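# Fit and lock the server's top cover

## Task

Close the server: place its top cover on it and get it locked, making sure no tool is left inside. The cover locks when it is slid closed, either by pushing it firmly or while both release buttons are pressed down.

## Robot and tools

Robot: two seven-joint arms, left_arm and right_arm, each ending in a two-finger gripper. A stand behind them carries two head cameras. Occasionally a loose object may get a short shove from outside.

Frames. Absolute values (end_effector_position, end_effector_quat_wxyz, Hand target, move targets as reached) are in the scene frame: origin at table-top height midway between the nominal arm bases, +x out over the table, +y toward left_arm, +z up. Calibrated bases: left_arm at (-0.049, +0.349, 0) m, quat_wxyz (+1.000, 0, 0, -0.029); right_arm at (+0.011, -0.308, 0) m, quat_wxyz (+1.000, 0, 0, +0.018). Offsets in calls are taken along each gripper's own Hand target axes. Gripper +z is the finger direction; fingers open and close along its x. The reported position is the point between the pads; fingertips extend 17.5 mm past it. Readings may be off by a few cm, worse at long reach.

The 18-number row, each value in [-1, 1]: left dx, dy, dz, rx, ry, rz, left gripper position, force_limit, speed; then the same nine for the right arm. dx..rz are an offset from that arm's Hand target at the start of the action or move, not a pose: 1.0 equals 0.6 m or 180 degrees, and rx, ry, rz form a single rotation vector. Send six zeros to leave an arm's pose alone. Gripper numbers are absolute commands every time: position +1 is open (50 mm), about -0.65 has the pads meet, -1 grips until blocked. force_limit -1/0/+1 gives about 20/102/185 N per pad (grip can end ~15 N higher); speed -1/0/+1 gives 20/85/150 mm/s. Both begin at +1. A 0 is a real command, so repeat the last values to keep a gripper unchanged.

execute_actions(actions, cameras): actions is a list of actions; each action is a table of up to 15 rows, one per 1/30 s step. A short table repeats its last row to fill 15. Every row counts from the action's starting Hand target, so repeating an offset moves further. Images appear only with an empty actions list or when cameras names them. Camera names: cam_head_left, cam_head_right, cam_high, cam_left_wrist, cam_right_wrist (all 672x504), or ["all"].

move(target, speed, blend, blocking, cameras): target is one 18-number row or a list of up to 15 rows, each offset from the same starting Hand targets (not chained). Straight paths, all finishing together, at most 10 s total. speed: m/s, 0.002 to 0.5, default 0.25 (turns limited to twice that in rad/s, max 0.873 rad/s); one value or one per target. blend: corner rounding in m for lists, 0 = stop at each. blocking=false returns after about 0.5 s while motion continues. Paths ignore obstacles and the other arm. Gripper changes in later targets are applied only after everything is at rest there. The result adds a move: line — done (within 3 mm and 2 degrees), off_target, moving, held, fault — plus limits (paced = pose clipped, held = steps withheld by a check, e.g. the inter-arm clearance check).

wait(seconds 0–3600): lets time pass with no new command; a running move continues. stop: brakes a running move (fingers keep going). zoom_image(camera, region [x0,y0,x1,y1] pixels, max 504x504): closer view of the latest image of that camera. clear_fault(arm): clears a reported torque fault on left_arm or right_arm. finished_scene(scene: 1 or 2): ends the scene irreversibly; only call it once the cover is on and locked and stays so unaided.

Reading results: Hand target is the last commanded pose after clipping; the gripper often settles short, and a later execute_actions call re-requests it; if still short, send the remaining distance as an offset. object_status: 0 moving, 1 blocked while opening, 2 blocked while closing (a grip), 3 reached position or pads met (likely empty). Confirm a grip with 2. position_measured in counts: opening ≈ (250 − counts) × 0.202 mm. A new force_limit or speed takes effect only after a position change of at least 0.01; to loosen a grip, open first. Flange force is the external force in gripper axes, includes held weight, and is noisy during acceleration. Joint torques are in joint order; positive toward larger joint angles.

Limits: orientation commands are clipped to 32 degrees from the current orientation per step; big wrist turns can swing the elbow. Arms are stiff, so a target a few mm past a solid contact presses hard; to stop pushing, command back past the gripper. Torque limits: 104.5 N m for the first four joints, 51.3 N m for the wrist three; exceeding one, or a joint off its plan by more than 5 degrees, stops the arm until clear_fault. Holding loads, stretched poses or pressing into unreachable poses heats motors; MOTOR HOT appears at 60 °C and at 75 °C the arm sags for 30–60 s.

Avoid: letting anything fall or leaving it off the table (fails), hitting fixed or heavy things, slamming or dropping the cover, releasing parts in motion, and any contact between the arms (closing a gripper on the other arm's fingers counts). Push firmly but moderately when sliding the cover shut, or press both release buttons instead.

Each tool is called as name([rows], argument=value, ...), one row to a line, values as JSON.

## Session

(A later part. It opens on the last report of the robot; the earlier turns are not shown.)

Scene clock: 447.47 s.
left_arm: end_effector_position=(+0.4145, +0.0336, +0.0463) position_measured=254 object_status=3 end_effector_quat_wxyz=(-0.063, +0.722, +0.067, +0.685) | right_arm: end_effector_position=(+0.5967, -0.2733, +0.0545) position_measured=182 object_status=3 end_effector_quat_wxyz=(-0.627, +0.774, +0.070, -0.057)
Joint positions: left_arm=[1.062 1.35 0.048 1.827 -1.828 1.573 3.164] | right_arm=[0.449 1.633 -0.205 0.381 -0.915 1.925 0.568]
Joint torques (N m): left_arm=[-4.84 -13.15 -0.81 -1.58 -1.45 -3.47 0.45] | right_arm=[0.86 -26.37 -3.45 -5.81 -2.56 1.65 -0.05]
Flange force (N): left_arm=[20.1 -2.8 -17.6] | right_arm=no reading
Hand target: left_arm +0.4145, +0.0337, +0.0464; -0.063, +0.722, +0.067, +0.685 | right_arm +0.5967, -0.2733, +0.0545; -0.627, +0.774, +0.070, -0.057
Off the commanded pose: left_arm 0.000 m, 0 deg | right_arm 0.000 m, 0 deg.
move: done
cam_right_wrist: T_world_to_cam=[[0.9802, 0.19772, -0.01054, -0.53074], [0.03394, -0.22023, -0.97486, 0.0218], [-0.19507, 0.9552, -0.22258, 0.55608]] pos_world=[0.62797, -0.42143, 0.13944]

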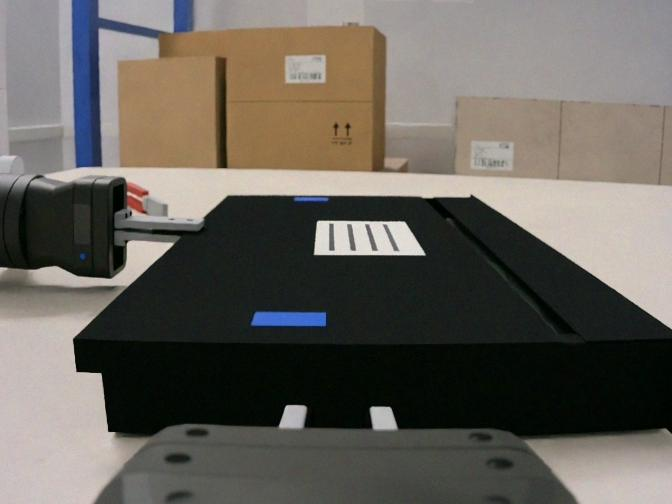

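move(target=[0.0050,0,0,0,0,0,-0.98,0.5,-1,0,0,0,0,0,0,-0.2,-0.4,-0.5], speed=0.02, cameras=["cam_right_wrist"])

zoom_image(camera="cam_right_wrist", region=[40, 260, 240, 440])

Scene clock: 453.37 s.
left_arm: end_effector_position=(+0.4146, +0.0337, +0.0493) position_measured=254 object_status=3 end_effector_quat_wxyz=(-0.063, +0.722, +0.067, +0.685) | right_arm: end_effector_position=(+0.5967, -0.2733, +0.0545) position_measured=182 object_status=3 end_effector_quat_wxyz=(-0.627, +0.774, +0.070, -0.057)
Joint positions: left_arm=[1.062 1.343 0.048 1.832 -1.828 1.572 3.162] | right_arm=[0.449 1.633 -0.205 0.381 -0.915 1.925 0.568]
Joint torques (N m): left_arm=[3.08 -28.91 -5.43 1.48 2.66 10.5 0.35] | right_arm=[0.79 -26.31 -3.4 -5.75 -2.56 1.66 -0.03]
Flange force (N): left_arm=[-20.0 8.9 16.2] | right_arm=no reading
Hand target: left_arm +0.4146, +0.0337, +0.0494; -0.063, +0.722, +0.067, +0.686 | right_arm +0.5967, -0.2733, +0.0545; -0.627, +0.774, +0.070, -0.057
Off the commanded pose: left_arm 0.000 m, 0 deg | right_arm 0.000 m, 0 deg.
move: done
cam_right_wrist: T_world_to_cam=[[0.9802, 0.19772, -0.01054, -0.53074], [0.03394, -0.22023, -0.97486, 0.0218], [-0.19507, 0.9552, -0.22258, 0.55608]] pos_world=[0.62797, -0.42143, 0.13944]

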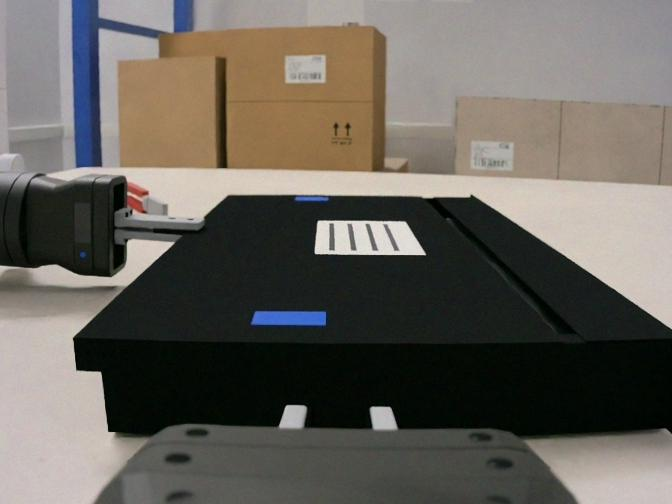

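Scaled by 2.520.

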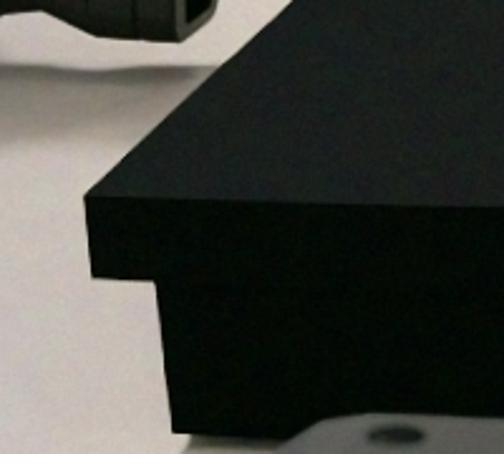

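move([
  [-0.0035,0,0.0002,0,0,0,-0.98,0.5,-1,0,0,0,0,0,0,-0.2,-0.4,-0.5],
  [-0.0035,0,0.0002,0,0,0,-0.518,0.5,-1,0,0,0,0,0,0,-0.2,-0.4,-0.5],
  [-0.0058,0,-0.0431,0,0,0,-0.518,0.5,-1,0,0,0,0,0,0,-0.2,-0.4,-0.5],
  [0.0036,0.0467,-0.0436,0,0,0,-1,-0.5,0,0,0,0,0,0,0,-0.2,-0.4,-0.5],
], speed=[0.02,0.02,0.06,0.08], cameras=["cam_right_wrist","cam_left_wrist"])

Scene clock: 478.57 s.
left_arm: end_effector_position=(+0.3941, +0.0014, +0.0529) position_measured=252 object_status=3 end_effector_quat_wxyz=(-0.063, +0.722, +0.067, +0.686) | right_arm: end_effector_position=(+0.5967, -0.2733, +0.0545) position_measured=182 object_status=3 end_effector_quat_wxyz=(-0.627, +0.774, +0.070, -0.057)
Joint positions: left_arm=[1.111 1.337 0.087 1.761 -1.771 1.592 3.083] | right_arm=[0.449 1.633 -0.205 0.381 -0.915 1.925 0.568]
Joint torques (N m): left_arm=[1.89 -21.19 -0.95 -0.62 -0.1 3.66 0.23] | right_arm=[0.78 -26.36 -3.45 -5.82 -2.56 1.67 -0.08]
Flange force (N): left_arm=[1.1 1.3 4.7] | right_arm=no reading
Hand target: left_arm +0.3942, +0.0014, +0.0529; -0.063, +0.722, +0.067, +0.686 | right_arm +0.5967, -0.2733, +0.0545; -0.627, +0.774, +0.070, -0.057
Off the commanded pose: left_arm 0.000 m, 0 deg | right_arm 0.000 m, 0 deg.
move: done
cam_left_wrist: T_world_to_cam=[[0.04006, -0.03113, 0.99871, -0.06715], [0.19394, -0.98027, -0.03834, -0.00885], [0.9802, 0.19522, -0.03324, -0.21727]] pos_world=[0.21737, 0.03165, 0.0595]
cam_right_wrist: T_world_to_cam=[[0.9802, 0.19772, -0.01054, -0.53074], [0.03394, -0.22023, -0.97486, 0.0218], [-0.19507, 0.9552, -0.22258, 0.55608]] pos_world=[0.62797, -0.42143, 0.13944]
Images, in order (width x height): cam_left_wrist 672x504, cam_right_wrist 672x504.

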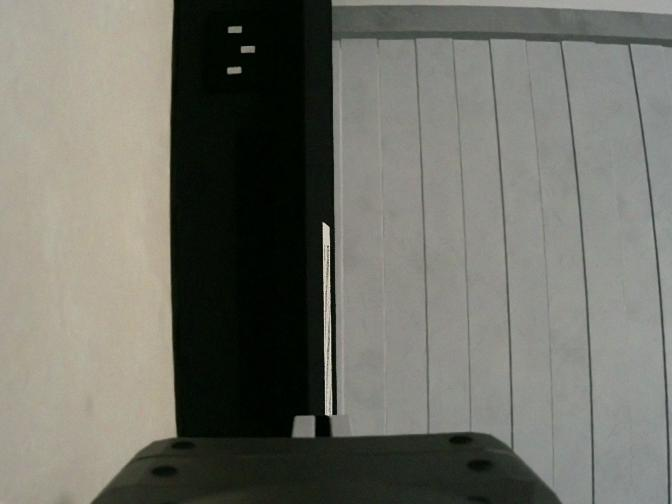

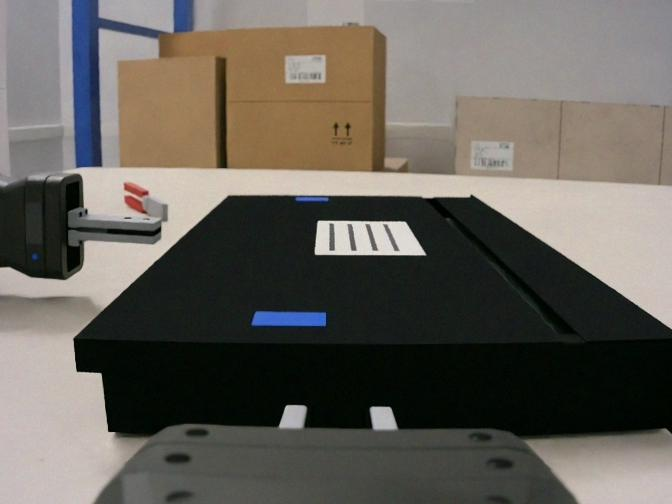

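move([
  [0.0013,0,0.0250,0,0,0,-1,-0.5,0,0,0,0,0,0,0,-0.2,-0.4,-0.5],
  [0.0018,0,0.0350,0,0,0,-1,-0.5,0,0,0,0,0,0,0,-0.2,-0.4,-0.5],
], speed=[0.06,0.02], blend=[0.002,0], cameras=["cam_right_wrist"])

zoom_image(camera="cam_right_wrist", region=[40, 180, 240, 360])

Scene clock: 484.03 s.
left_arm: end_effector_position=(+0.4146, +0.0051, +0.0529) position_measured=252 object_status=3 end_effector_quat_wxyz=(-0.063, +0.722, +0.066, +0.685) | right_arm: end_effector_position=(+0.5967, -0.2733, +0.0545) position_measured=182 object_status=3 end_effector_quat_wxyz=(-0.627, +0.774, +0.070, -0.057)
Joint positions: left_arm=[1.078 1.336 0.065 1.753 -1.807 1.568 3.075] | right_arm=[0.449 1.633 -0.205 0.381 -0.915 1.925 0.568]
Joint torques (N m): left_arm=[-18.83 -20.34 -15.14 -10.54 -6.94 -1.88 0.45] | right_arm=[0.75 -26.27 -3.47 -5.82 -2.62 1.64 -0.08]
Flange force (N): left_arm=[16.6 -18.1 -65.7] | right_arm=no reading
Hand target: left_arm +0.4148, +0.0052, +0.0529; -0.063, +0.722, +0.067, +0.686 | right_arm +0.5967, -0.2733, +0.0545; -0.627, +0.774, +0.070, -0.057
Off the commanded pose: left_arm 0.000 m, 0 deg | right_arm 0.000 m, 0 deg.
move: done
cam_right_wrist: T_world_to_cam=[[0.9802, 0.19772, -0.01054, -0.53074], [0.03394, -0.22023, -0.97486, 0.0218], [-0.19507, 0.9552, -0.22258, 0.55608]] pos_world=[0.62797, -0.42143, 0.13944]

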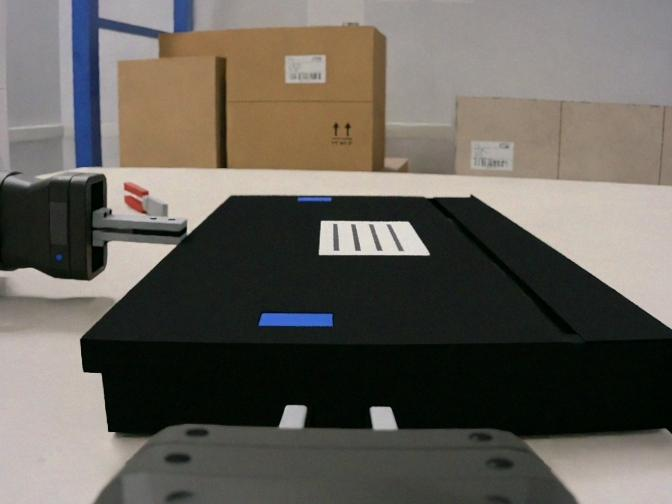

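Scaled by 2.520.

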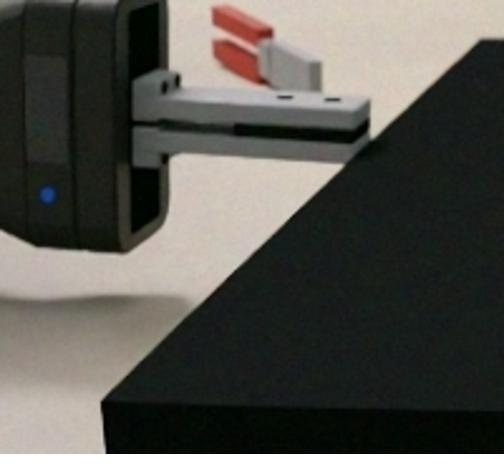

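zoom_image(camera="cam_right_wrist", region=[400, 180, 600, 360])

execute_actions(actions=[], cameras=["cam_high","cam_head_left","cam_head_right"])

zoom_image(camera="cam_head_left", region=[165, 190, 405, 320])

zoom_image(camera="cam_high", region=[230, 210, 440, 360])

Scaled by 2.520.

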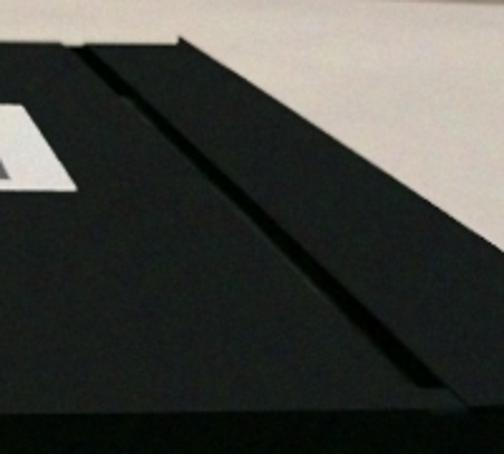

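Scene clock: 490.67 s.
left_arm: end_effector_position=(+0.4148, +0.0052, +0.0529) position_measured=252 object_status=3 end_effector_quat_wxyz=(-0.063, +0.722, +0.067, +0.686) | right_arm: end_effector_position=(+0.5967, -0.2733, +0.0545) position_measured=182 object_status=3 end_effector_quat_wxyz=(-0.627, +0.774, +0.070, -0.057)
Joint positions: left_arm=[1.078 1.336 0.065 1.752 -1.808 1.568 3.075] | right_arm=[0.449 1.633 -0.205 0.381 -0.915 1.925 0.568]
Joint velocities: within noise
Joint torques (N m): left_arm=[-22.77 -20.17 -17.96 -11.67 -7.5 -2.4 0.5] | right_arm=[0.8 -26.28 -3.48 -5.77 -2.61 1.66 -0.07]
Flange force (N): left_arm=[18.4 -19.4 -76.8] | right_arm=no reading
Hand target: left_arm +0.4148, +0.0052, +0.0529; -0.063, +0.722, +0.067, +0.686 | right_arm +0.5967, -0.2733, +0.0545; -0.627, +0.774, +0.070, -0.057
Tool commands: left_gripper/position=-1.0 left_gripper/force_limit=-0.5 left_gripper/speed=+0.0 right_gripper/position=-0.2 right_gripper/force_limit=-0.4 right_gripper/speed=-0.5
Off the commanded pose: left_arm 0.000 m, 0 deg | right_arm 0.000 m, 0 deg.
Images, in order (width x height): cam_head_left 672x504, cam_head_right 672x504, cam_high 672x504.

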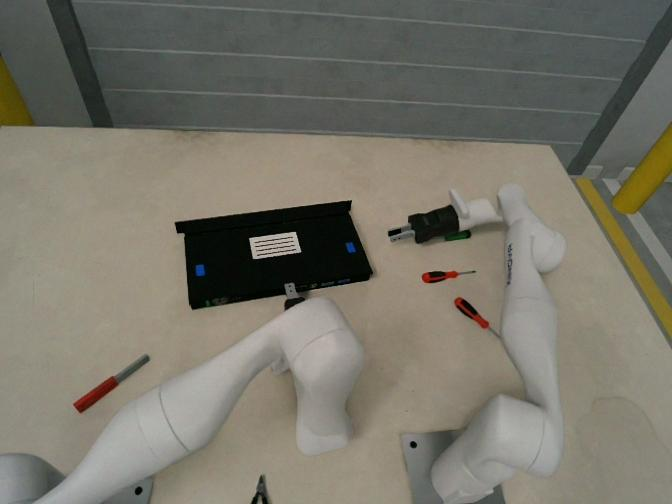

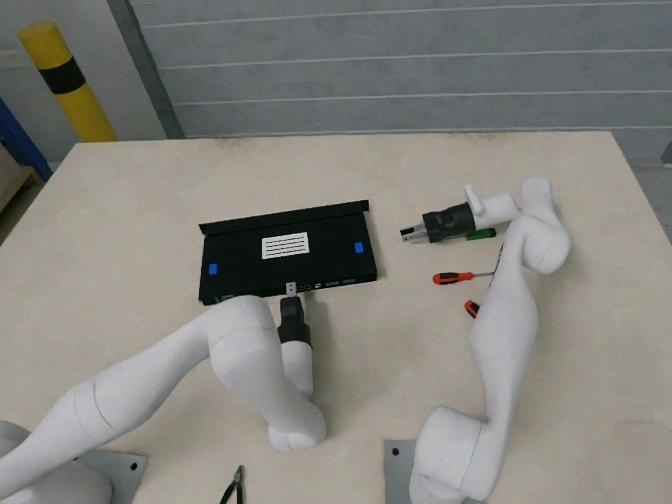

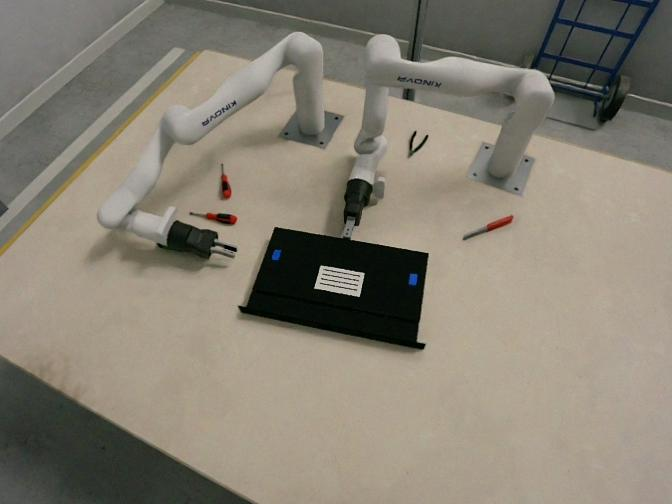

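Scaled by 2.100 from the camera's image (finer frame: 960x720).

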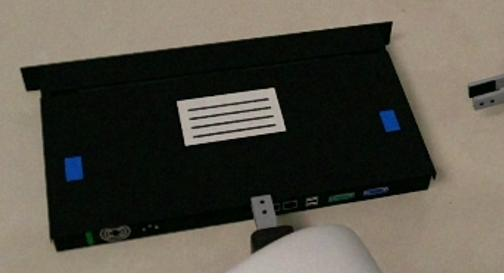

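Scaled by 2.400 from the camera's image (finer frame: 960x720).

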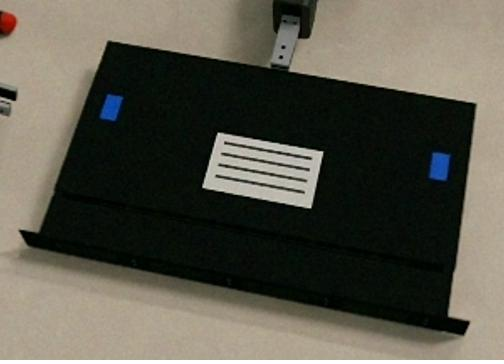

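wait(seconds=0, cameras=["cam_right_wrist"])

zoom_image(camera="cam_right_wrist", region=[230, 290, 350, 380])

zoom_image(camera="cam_right_wrist", region=[270, 180, 450, 270])

Scene clock: 506.53 s.
left_arm: end_effector_position=(+0.4148, +0.0052, +0.0529) position_measured=252 object_status=3 end_effector_quat_wxyz=(-0.063, +0.722, +0.067, +0.686) | right_arm: end_effector_position=(+0.5967, -0.2733, +0.0545) position_measured=182 object_status=3 end_effector_quat_wxyz=(-0.627, +0.774, +0.070, -0.057)
Joint positions: left_arm=[1.078 1.336 0.065 1.752 -1.808 1.568 3.075] | right_arm=[0.449 1.633 -0.205 0.381 -0.915 1.925 0.568]
Joint torques (N m): left_arm=[-22.79 -20.19 -17.94 -11.55 -7.51 -2.39 0.5] | right_arm=[0.76 -26.27 -3.47 -5.83 -2.63 1.69 -0.06]
Flange force (N): left_arm=[18.2 -19.0 -76.8] | right_arm=no reading
Hand target: left_arm +0.4148, +0.0052, +0.0529; -0.063, +0.722, +0.067, +0.686 | right_arm +0.5967, -0.2733, +0.0545; -0.627, +0.774, +0.070, -0.057
Tool commands: left_gripper/position=-1.0 left_gripper/force_limit=-0.5 left_gripper/speed=+0.0 right_gripper/position=-0.2 right_gripper/force_limit=-0.4 right_gripper/speed=-0.5
Off the commanded pose: left_arm 0.000 m, 0 deg | right_arm 0.000 m, 0 deg.
cam_right_wrist: T_world_to_cam=[[0.9802, 0.19772, -0.01054, -0.53074], [0.03394, -0.22023, -0.97486, 0.0218], [-0.19507, 0.9552, -0.22258, 0.55608]] pos_world=[0.62797, -0.42143, 0.13944]

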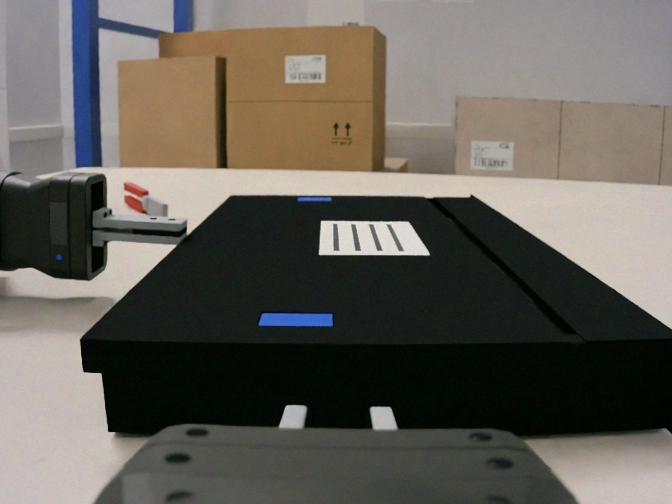

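Scaled by 4.200.

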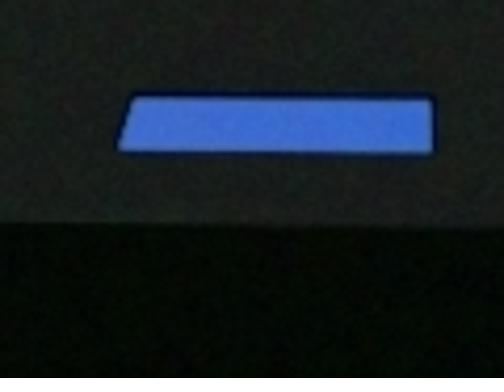

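Scaled by 2.800.

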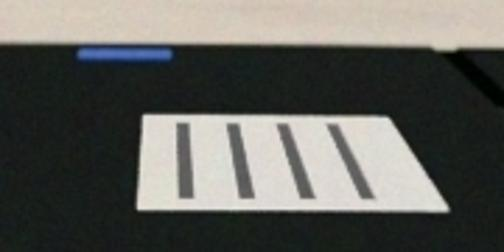

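move(target=[0.0002,0,0.0025,0,0,0,-1,-0.5,0,0,0,0,0,0,0,-0.2,-0.4,-0.5], speed=0.01, cameras=["cam_right_wrist"])

zoom_image(camera="cam_right_wrist", region=[40, 180, 240, 360])

Scene clock: 511.97 s.
left_arm: end_effector_position=(+0.4164, +0.0055, +0.0530) position_measured=252 object_status=3 end_effector_quat_wxyz=(-0.063, +0.722, +0.067, +0.686) | right_arm: end_effector_position=(+0.5967, -0.2733, +0.0545) position_measured=182 object_status=3 end_effector_quat_wxyz=(-0.627, +0.774, +0.070, -0.057)
Joint positions: left_arm=[1.075 1.336 0.064 1.752 -1.81 1.566 3.074] | right_arm=[0.449 1.633 -0.205 0.381 -0.915 1.925 0.568]
Joint torques (N m): left_arm=[-21.32 -20.68 -17.23 -11.23 -7.22 -1.88 0.48] | right_arm=[0.85 -26.37 -3.46 -5.82 -2.58 1.69 -0.05]
Flange force (N): left_arm=[16.7 -18.4 -72.5] | right_arm=no reading
Hand target: left_arm +0.4163, +0.0055, +0.0530; -0.063, +0.722, +0.067, +0.686 | right_arm +0.5967, -0.2733, +0.0545; -0.627, +0.774, +0.070, -0.057
Off the commanded pose: left_arm 0.000 m, 0 deg | right_arm 0.000 m, 0 deg.
move: done
cam_right_wrist: T_world_to_cam=[[0.9802, 0.19772, -0.01054, -0.53074], [0.03394, -0.22023, -0.97486, 0.0218], [-0.19507, 0.9552, -0.22258, 0.55608]] pos_world=[0.62797, -0.42143, 0.13944]

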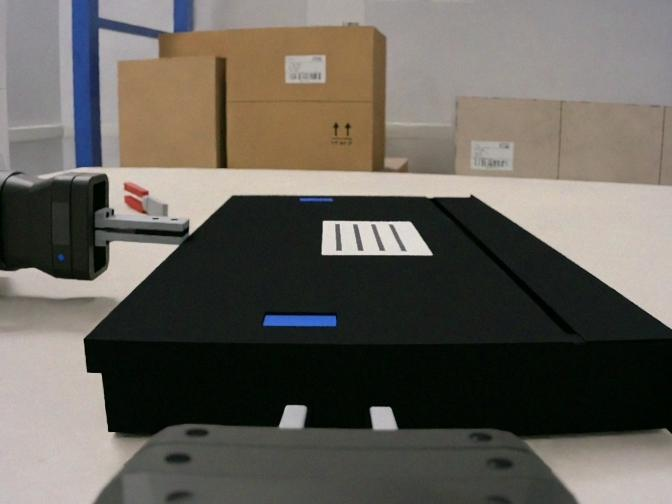

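Scaled by 2.520.

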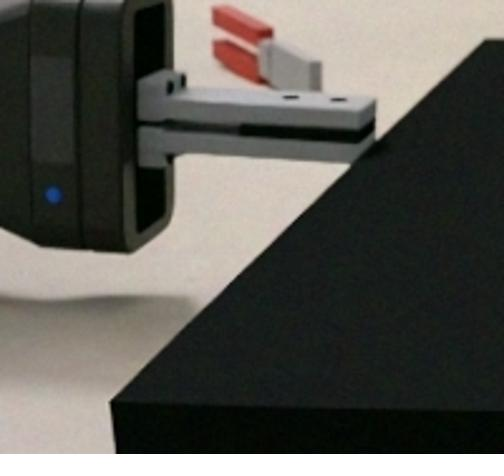

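move([
  [0.0004,0,0.0075,0,0,0,-1,-0.5,0,0,0,0,0,0,0,-0.2,-0.4,-0.5],
], speed=0.015, cameras=["cam_right_wrist"])

zoom_image(camera="cam_right_wrist", region=[400, 180, 600, 360])

Scene clock: 516.53 s.
left_arm: end_effector_position=(+0.4210, +0.0064, +0.0530) position_measured=252 object_status=3 end_effector_quat_wxyz=(-0.063, +0.722, +0.067, +0.686) | right_arm: end_effector_position=(+0.5967, -0.2733, +0.0545) position_measured=182 object_status=3 end_effector_quat_wxyz=(-0.627, +0.774, +0.070, -0.057)
Joint positions: left_arm=[1.068 1.336 0.059 1.749 -1.818 1.56 3.072] | right_arm=[0.449 1.633 -0.205 0.381 -0.915 1.925 0.568]
Joint torques (N m): left_arm=[-26.23 -18.63 -19.5 -5.69 -0.9 0.2 0.34] | right_arm=[0.79 -26.27 -3.48 -5.79 -2.65 1.68 -0.08]
Flange force (N): left_arm=[12.1 0.1 -65.7] | right_arm=no reading
Hand target: left_arm +0.4207, +0.0063, +0.0530; -0.063, +0.722, +0.067, +0.686 | right_arm +0.5967, -0.2733, +0.0545; -0.627, +0.774, +0.070, -0.057
Off the commanded pose: left_arm 0.000 m, 0 deg | right_arm 0.000 m, 0 deg.
move: done
cam_right_wrist: T_world_to_cam=[[0.9802, 0.19772, -0.01054, -0.53074], [0.03394, -0.22023, -0.97486, 0.0218], [-0.19507, 0.9552, -0.22258, 0.55608]] pos_world=[0.62797, -0.42143, 0.13944]

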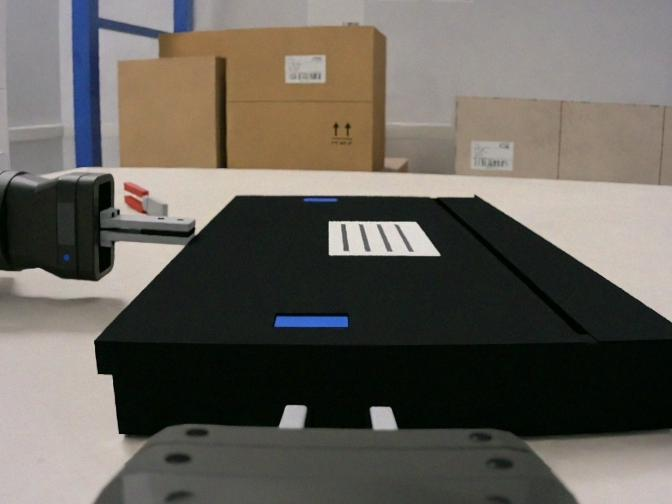

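Scaled by 2.520.

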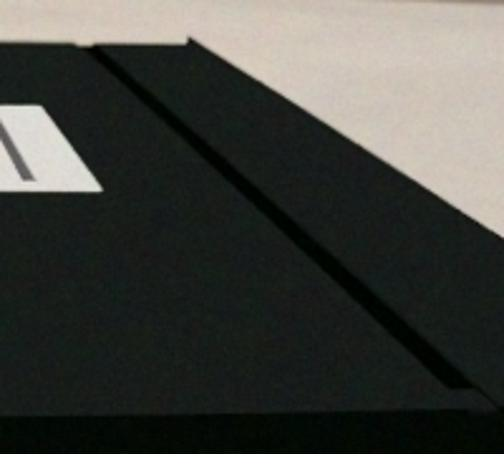

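zoom_image(camera="cam_right_wrist", region=[540, 300, 620, 360])

zoom_image(camera="cam_right_wrist", region=[80, 320, 160, 440])

zoom_image(camera="cam_right_wrist", region=[160, 200, 220, 260])

Scaled by 6.300.

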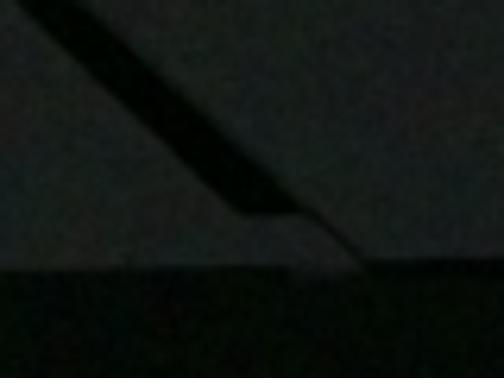

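Scaled by 4.200.

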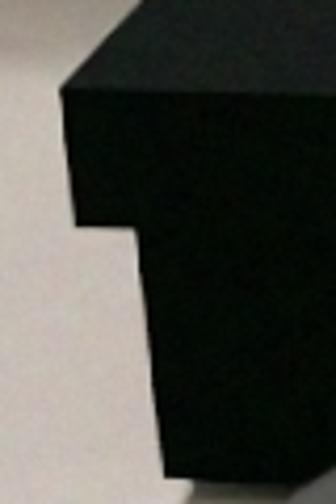

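Scaled by 8.400.

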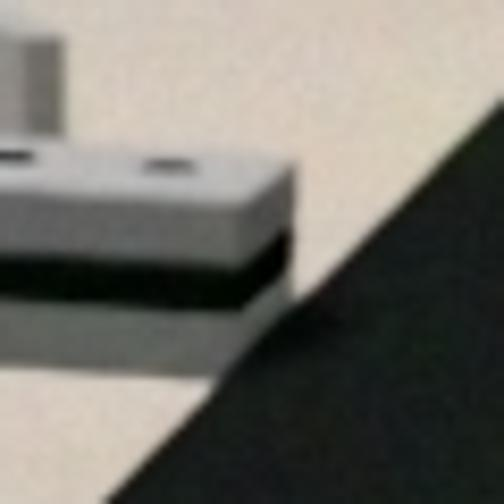

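move([
  [-0.0001,0,-0.0025,0,0,0,-1,-0.5,0,0.0542,-0.3517,0.0073,-0.4260,0.1166,-0.0944,-1,-0.4,0],
  [-0.0001,0,-0.0025,0,0,0,-1,-0.5,0,0.3163,-0.1922,0.3783,-0.4260,0.1166,-0.0944,-1,-0.4,0],
  [-0.0001,0,-0.0025,0,0,0,-1,-0.5,0,0.3163,-0.0583,0.4068,-0.4260,0.1166,-0.0944,-1,-0.4,0],
], speed=[0.25,0.25,0.08], blend=[0.04,0.01,0], cameras=["all"])

Scene clock: 579.90 s.
left_arm: end_effector_position=(+0.4193, +0.0061, +0.0530) position_measured=252 object_status=3 end_effector_quat_wxyz=(-0.063, +0.722, +0.067, +0.686) | right_arm: end_effector_position=(+0.7388, +0.0029, +0.0377) position_measured=251 object_status=3 end_effector_quat_wxyz=(-0.019, +0.972, +0.089, +0.215)
Joint positions: left_arm=[1.071 1.336 0.061 1.75 -1.815 1.562 3.073] | right_arm=[-0.576 1.114 0.322 0.946 -0.227 0.693 -0.2]
Joint torques (N m): left_arm=[1.87 -21.44 -1.22 -0.93 -0.12 3.68 0.22] | right_arm=[0.73 -27.1 3.13 -8.82 0.3 -1.55 -0.09]
Flange force (N): left_arm=[1.2 1.0 4.7] | right_arm=[1.6 -1.4 -2.0]
Hand target: left_arm +0.4193, +0.0061, +0.0530; -0.063, +0.722, +0.067, +0.686 | right_arm +0.7389, +0.0029, +0.0378; -0.019, +0.972, +0.089, +0.215
Off the commanded pose: left_arm 0.000 m, 0 deg | right_arm 0.000 m, 0 deg.
move: done
cam_left_wrist: T_world_to_cam=[[0.03996, -0.03115, 0.99872, -0.06799], [0.19394, -0.98026, -0.03833, -0.00923], [0.9802, 0.19522, -0.03314, -0.24287]] pos_world=[0.24257, 0.03625, 0.0595]
cam_right_wrist: T_world_to_cam=[[0.9005, 0.15889, 0.40479, -0.68156], [0.16885, -0.98558, 0.01126, -0.07321], [0.40074, 0.05821, -0.91434, -0.09526]] pos_world=[0.66428, 0.04168, 0.18961]

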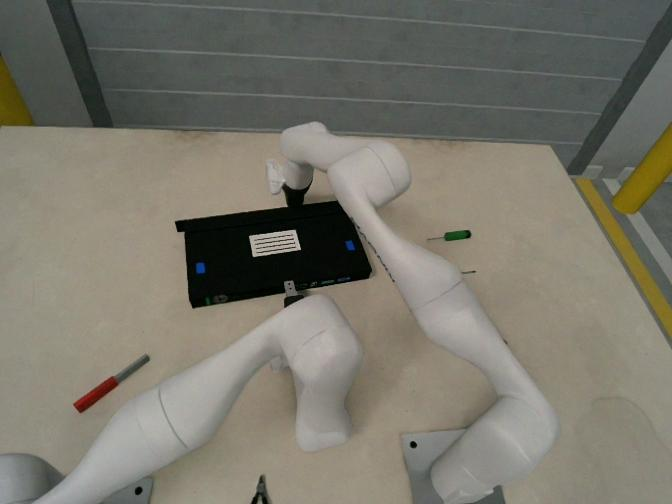

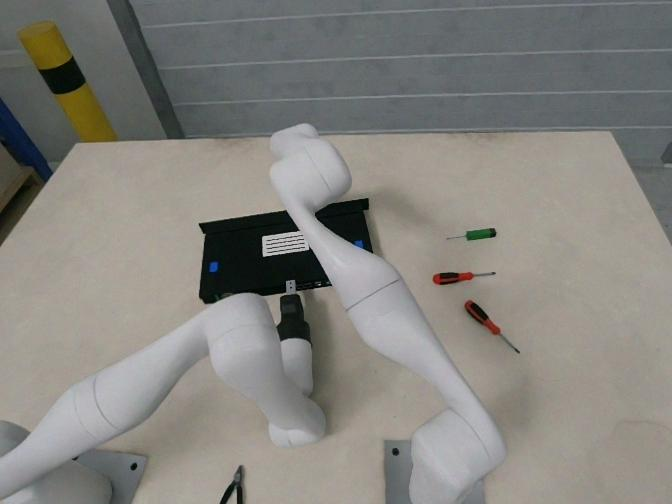

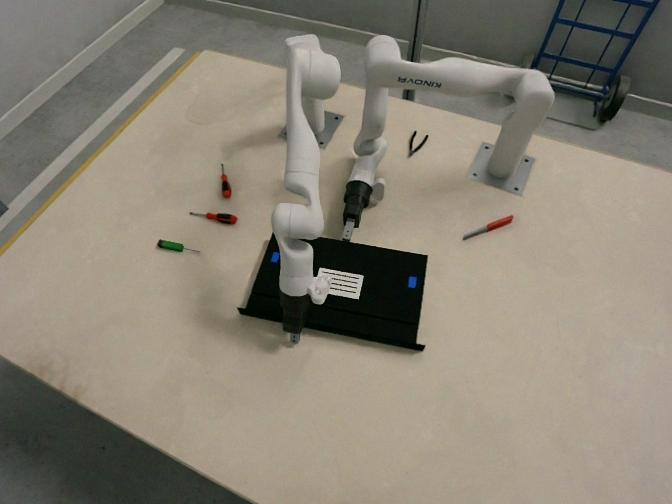

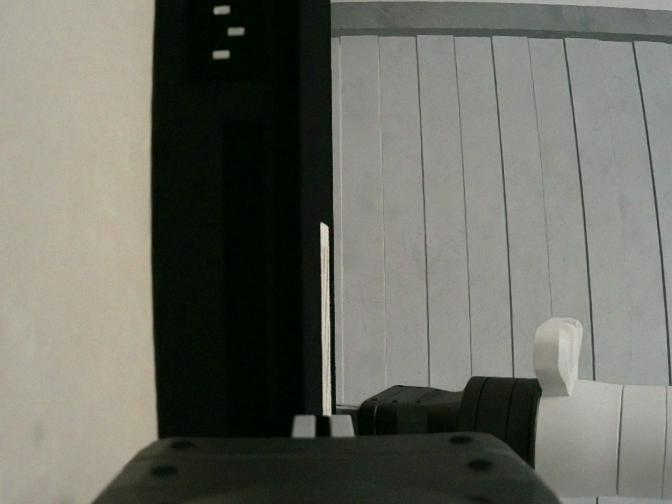

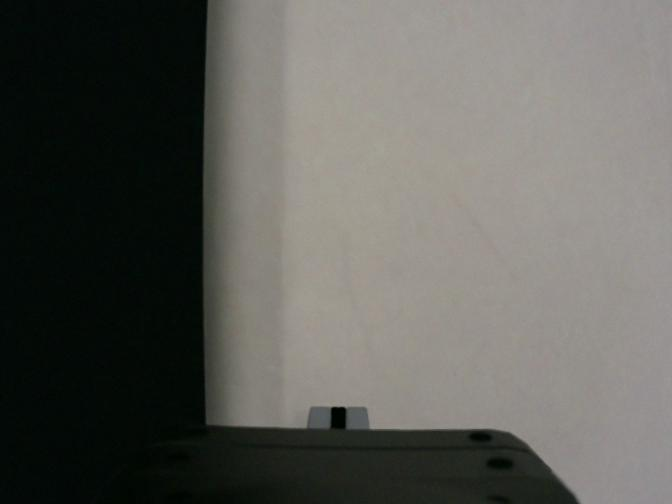

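move([
  [0,0,0,0,0,0,-1,-0.5,0,-0.0309,0,-0.0144,0,0,0,-1,-0.4,0],
  [0,0,0,0,0,0,-1,-0.5,0,-0.0355,0,-0.0165,0,0,0,-1,-0.4,0],
], speed=[0.06,0.012], cameras=["cam_right_wrist"])

Scene clock: 589.00 s.
left_arm: end_effector_position=(+0.4193, +0.0061, +0.0530) position_measured=252 object_status=3 end_effector_quat_wxyz=(-0.063, +0.722, +0.067, +0.686) | right_arm: end_effector_position=(+0.7159, -0.0013, +0.0379) position_measured=251 object_status=3 end_effector_quat_wxyz=(-0.020, +0.972, +0.089, +0.216)
Joint positions: left_arm=[1.071 1.336 0.061 1.75 -1.815 1.562 3.073] | right_arm=[-0.602 1.06 0.32 1.077 -0.227 0.62 -0.196]
Joint torques (N m): left_arm=[1.84 -21.46 -1.25 -0.89 -0.09 3.68 0.24] | right_arm=[-0.55 -23.23 1.38 -3.95 -0.03 1.36 -0.2]
Flange force (N): left_arm=[1.1 1.2 4.7] | right_arm=[11.5 -2.3 1.1]
Hand target: left_arm +0.4193, +0.0061, +0.0530; -0.063, +0.722, +0.067, +0.686 | right_arm +0.7158, -0.0013, +0.0378; -0.019, +0.972, +0.089, +0.215
Off the commanded pose: left_arm 0.000 m, 0 deg | right_arm 0.000 m, 0 deg.
move: done
cam_right_wrist: T_world_to_cam=[[0.90034, 0.15892, 0.40512, -0.66019], [0.1689, -0.98557, 0.01123, -0.0735], [0.40106, 0.05831, -0.91419, -0.08594]] pos_world=[0.64128, 0.03748, 0.18971]

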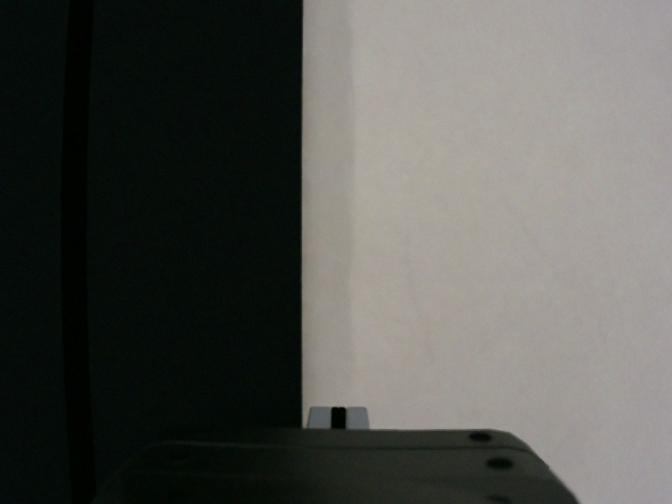

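move([
  [0.0004,0,0.0075,0,0,0,-1,-0.5,0,0,0,0,0,0,0,-1,-0.4,0],
], speed=0.015, cameras=["cam_right_wrist"])

Scene clock: 593.97 s.
left_arm: end_effector_position=(+0.4235, +0.0067, +0.0529) position_measured=252 object_status=3 end_effector_quat_wxyz=(-0.063, +0.722, +0.066, +0.685) | right_arm: end_effector_position=(+0.7158, -0.0013, +0.0378) position_measured=251 object_status=3 end_effector_quat_wxyz=(-0.019, +0.972, +0.089, +0.215)
Joint positions: left_arm=[1.064 1.335 0.056 1.748 -1.823 1.557 3.071] | right_arm=[-0.602 1.06 0.32 1.077 -0.227 0.62 -0.196]
Joint torques (N m): left_arm=[-18.6 -19.65 -14.57 -8.6 -4.88 -1.16 0.47] | right_arm=[-0.73 -23.07 1.26 -3.74 -0.02 1.52 -0.17]
Flange force (N): left_arm=[15.1 -11.6 -59.2] | right_arm=[12.1 -2.2 1.3]
Hand target: left_arm +0.4237, +0.0069, +0.0530; -0.063, +0.722, +0.067, +0.686 | right_arm +0.7158, -0.0013, +0.0378; -0.019, +0.972, +0.089, +0.215
Off the commanded pose: left_arm 0.000 m, 0 deg | right_arm 0.000 m, 0 deg.
move: done
cam_right_wrist: T_world_to_cam=[[0.90044, 0.15893, 0.40491, -0.66008], [0.16888, -0.98557, 0.01129, -0.07348], [0.40086, 0.05821, -0.91429, -0.08584]] pos_world=[0.64118, 0.03748, 0.18961]

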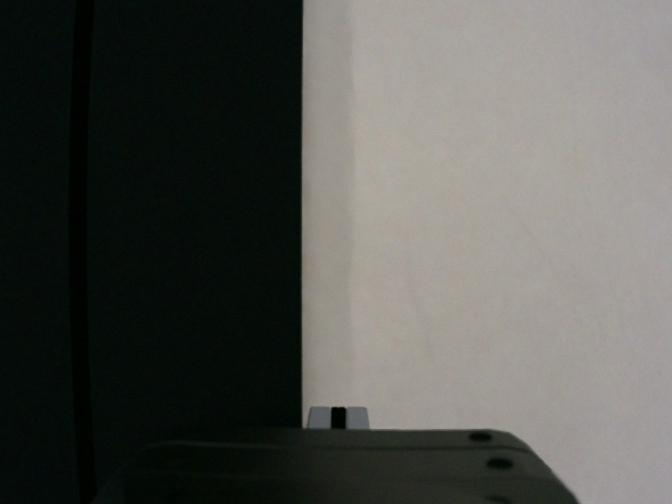

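move([
  [0.0003,0,0.0050,0,0,0,-1,-0.5,0,0,0,0,0,0,0,-1,-0.4,0],
], speed=0.015, cameras=["cam_right_wrist"])

Scene clock: 597.83 s.
left_arm: end_effector_position=(+0.4266, +0.0073, +0.0530) position_measured=252 object_status=3 end_effector_quat_wxyz=(-0.063, +0.722, +0.067, +0.685) | right_arm: end_effector_position=(+0.7158, -0.0013, +0.0378) position_measured=251 object_status=3 end_effector_quat_wxyz=(-0.019, +0.972, +0.089, +0.215)
Joint positions: left_arm=[1.059 1.335 0.053 1.746 -1.828 1.553 3.07] | right_arm=[-0.602 1.06 0.32 1.077 -0.227 0.62 -0.196]
Joint torques (N m): left_arm=[-39.83 -18.34 -28.74 -16.32 -9.16 -5.52 0.62] | right_arm=[-4.25 -18.44 -2.63 2.94 -0.94 6.03 -0.33]
Flange force (N): left_arm=[27.7 -23.4 -123.9] | right_arm=[27.2 -1.0 5.9]
Hand target: left_arm +0.4267, +0.0075, +0.0530; -0.063, +0.722, +0.067, +0.685 | right_arm +0.7158, -0.0013, +0.0378; -0.019, +0.972, +0.089, +0.215
Off the commanded pose: left_arm 0.000 m, 0 deg | right_arm 0.000 m, 0 deg.
move: done
cam_right_wrist: T_world_to_cam=[[0.9004, 0.15893, 0.405, -0.66011], [0.16891, -0.98557, 0.01122, -0.07349], [0.40094, 0.05831, -0.91425, -0.08582]] pos_world=[0.64118, 0.03748, 0.18971]

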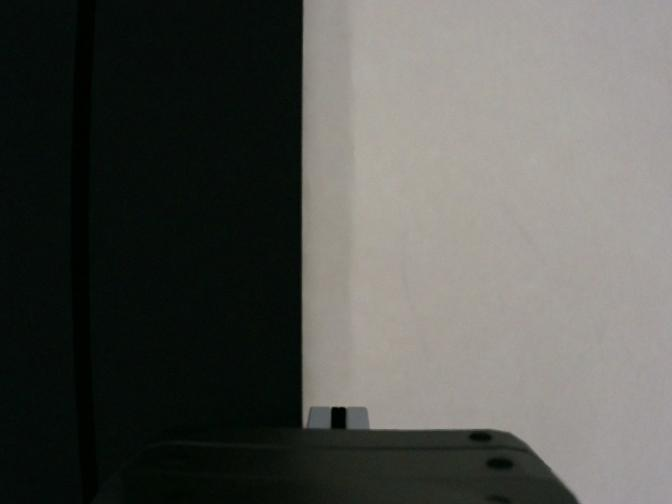

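move([
  [-0.0001,0,-0.0020,0,0,0,-1,-0.5,0,0,0,0,0,0,0,-1,-0.4,0],
], speed=0.015, cameras=["all"])

zoom_image(camera="cam_right_wrist", region=[40, 0, 140, 440])

zoom_image(camera="cam_high", region=[380, 220, 460, 300])

zoom_image(camera="cam_head_left", region=[165, 190, 305, 320])

zoom_image(camera="cam_head_right", region=[190, 190, 310, 320])

Scene clock: 603.37 s.
left_arm: end_effector_position=(+0.4255, +0.0072, +0.0530) position_measured=252 object_status=3 end_effector_quat_wxyz=(-0.063, +0.722, +0.067, +0.686) | right_arm: end_effector_position=(+0.7158, -0.0013, +0.0378) position_measured=251 object_status=3 end_effector_quat_wxyz=(-0.019, +0.972, +0.089, +0.215)
Joint positions: left_arm=[1.061 1.335 0.054 1.746 -1.826 1.554 3.07] | right_arm=[-0.602 1.06 0.32 1.077 -0.227 0.62 -0.196]
Joint torques (N m): left_arm=[1.85 -21.51 -1.24 -0.99 -0.11 3.62 0.25] | right_arm=[-4.06 -17.3 -2.73 4.14 -0.84 6.67 -0.37]
Flange force (N): left_arm=[1.2 1.0 4.7] | right_arm=[29.1 -1.6 5.8]
Hand target: left_arm +0.4255, +0.0072, +0.0530; -0.063, +0.722, +0.067, +0.686 | right_arm +0.7158, -0.0013, +0.0378; -0.019, +0.972, +0.089, +0.215
Off the commanded pose: left_arm 0.000 m, 0 deg | right_arm 0.000 m, 0 deg.
move: done
cam_left_wrist: T_world_to_cam=[[0.04006, -0.03113, 0.99871, -0.06822], [0.19394, -0.98027, -0.03833, -0.00925], [0.9802, 0.19522, -0.03324, -0.24918]] pos_world=[0.24877, 0.03745, 0.0595]
cam_right_wrist: T_world_to_cam=[[0.90044, 0.15893, 0.40491, -0.66008], [0.16888, -0.98557, 0.01129, -0.07348], [0.40086, 0.05821, -0.91429, -0.08584]] pos_world=[0.64118, 0.03748, 0.18961]

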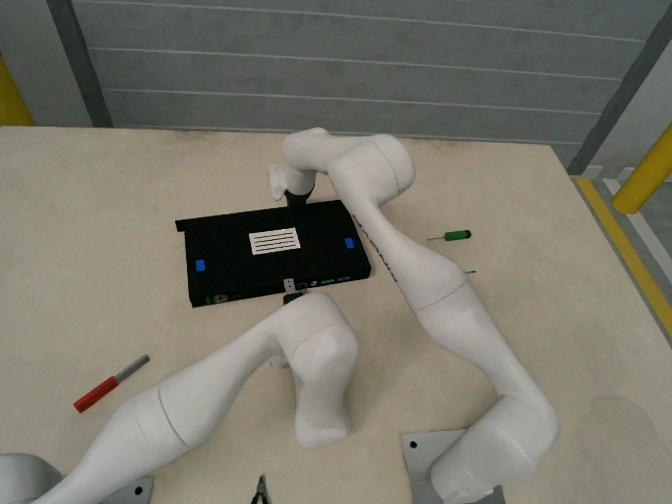

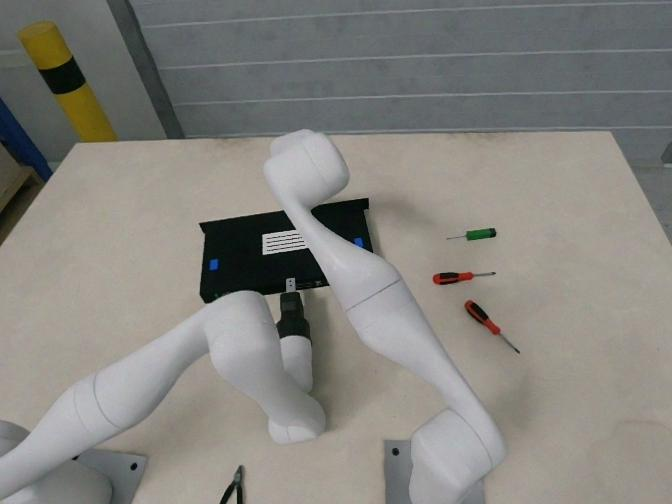

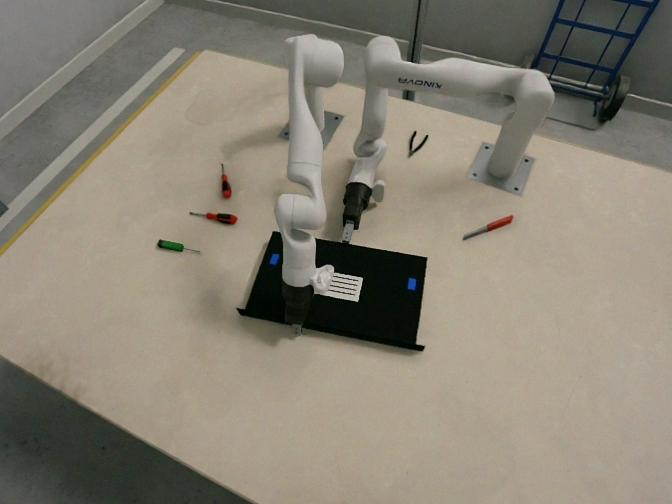

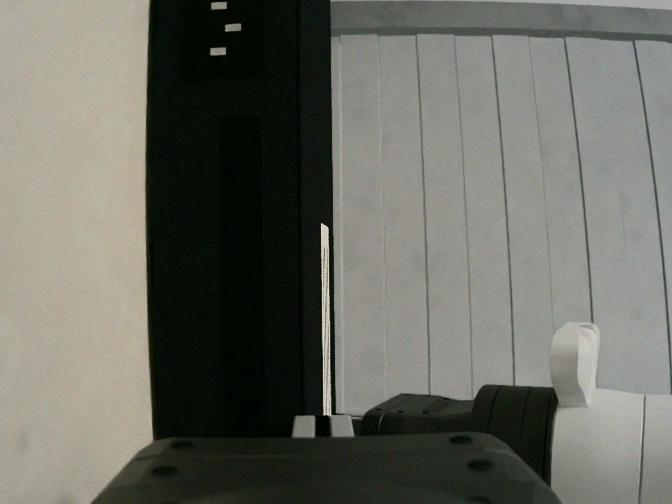

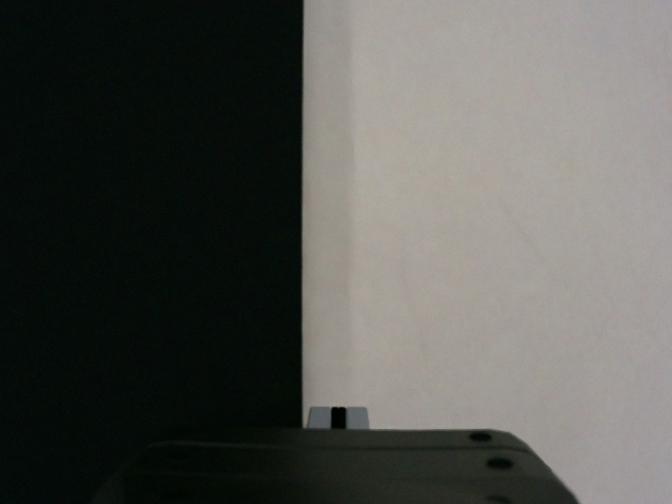

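Scaled by 1.145.

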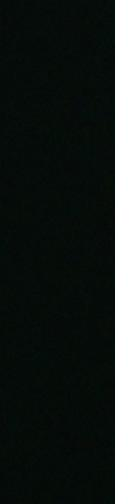

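Scaled by 6.300 from the camera's image (finer frame: 960x720).

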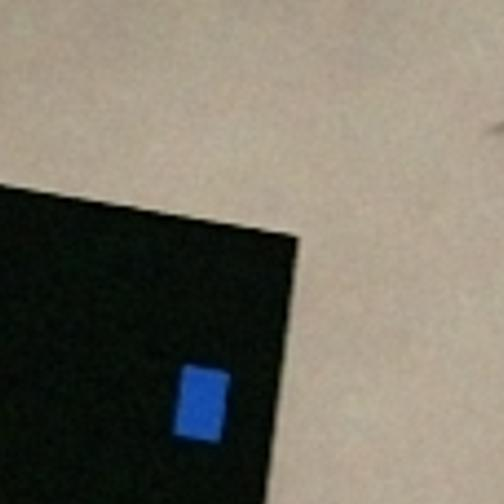

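Scaled by 3.600 from the camera's image (finer frame: 960x720).

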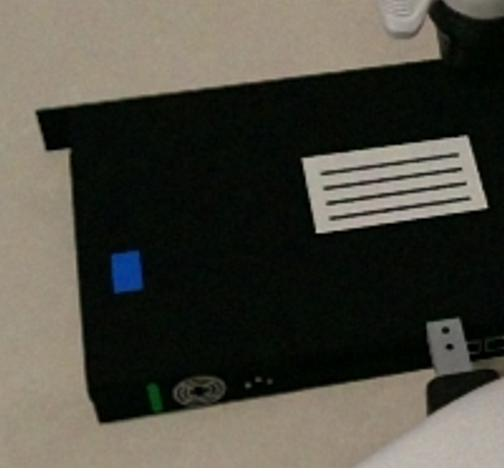

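Scaled by 3.877 from the camera's image (finer frame: 960x720).

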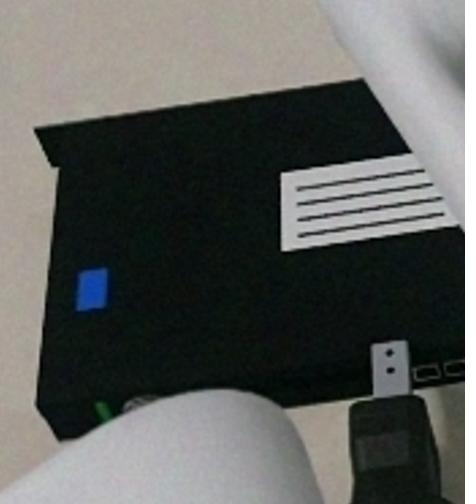

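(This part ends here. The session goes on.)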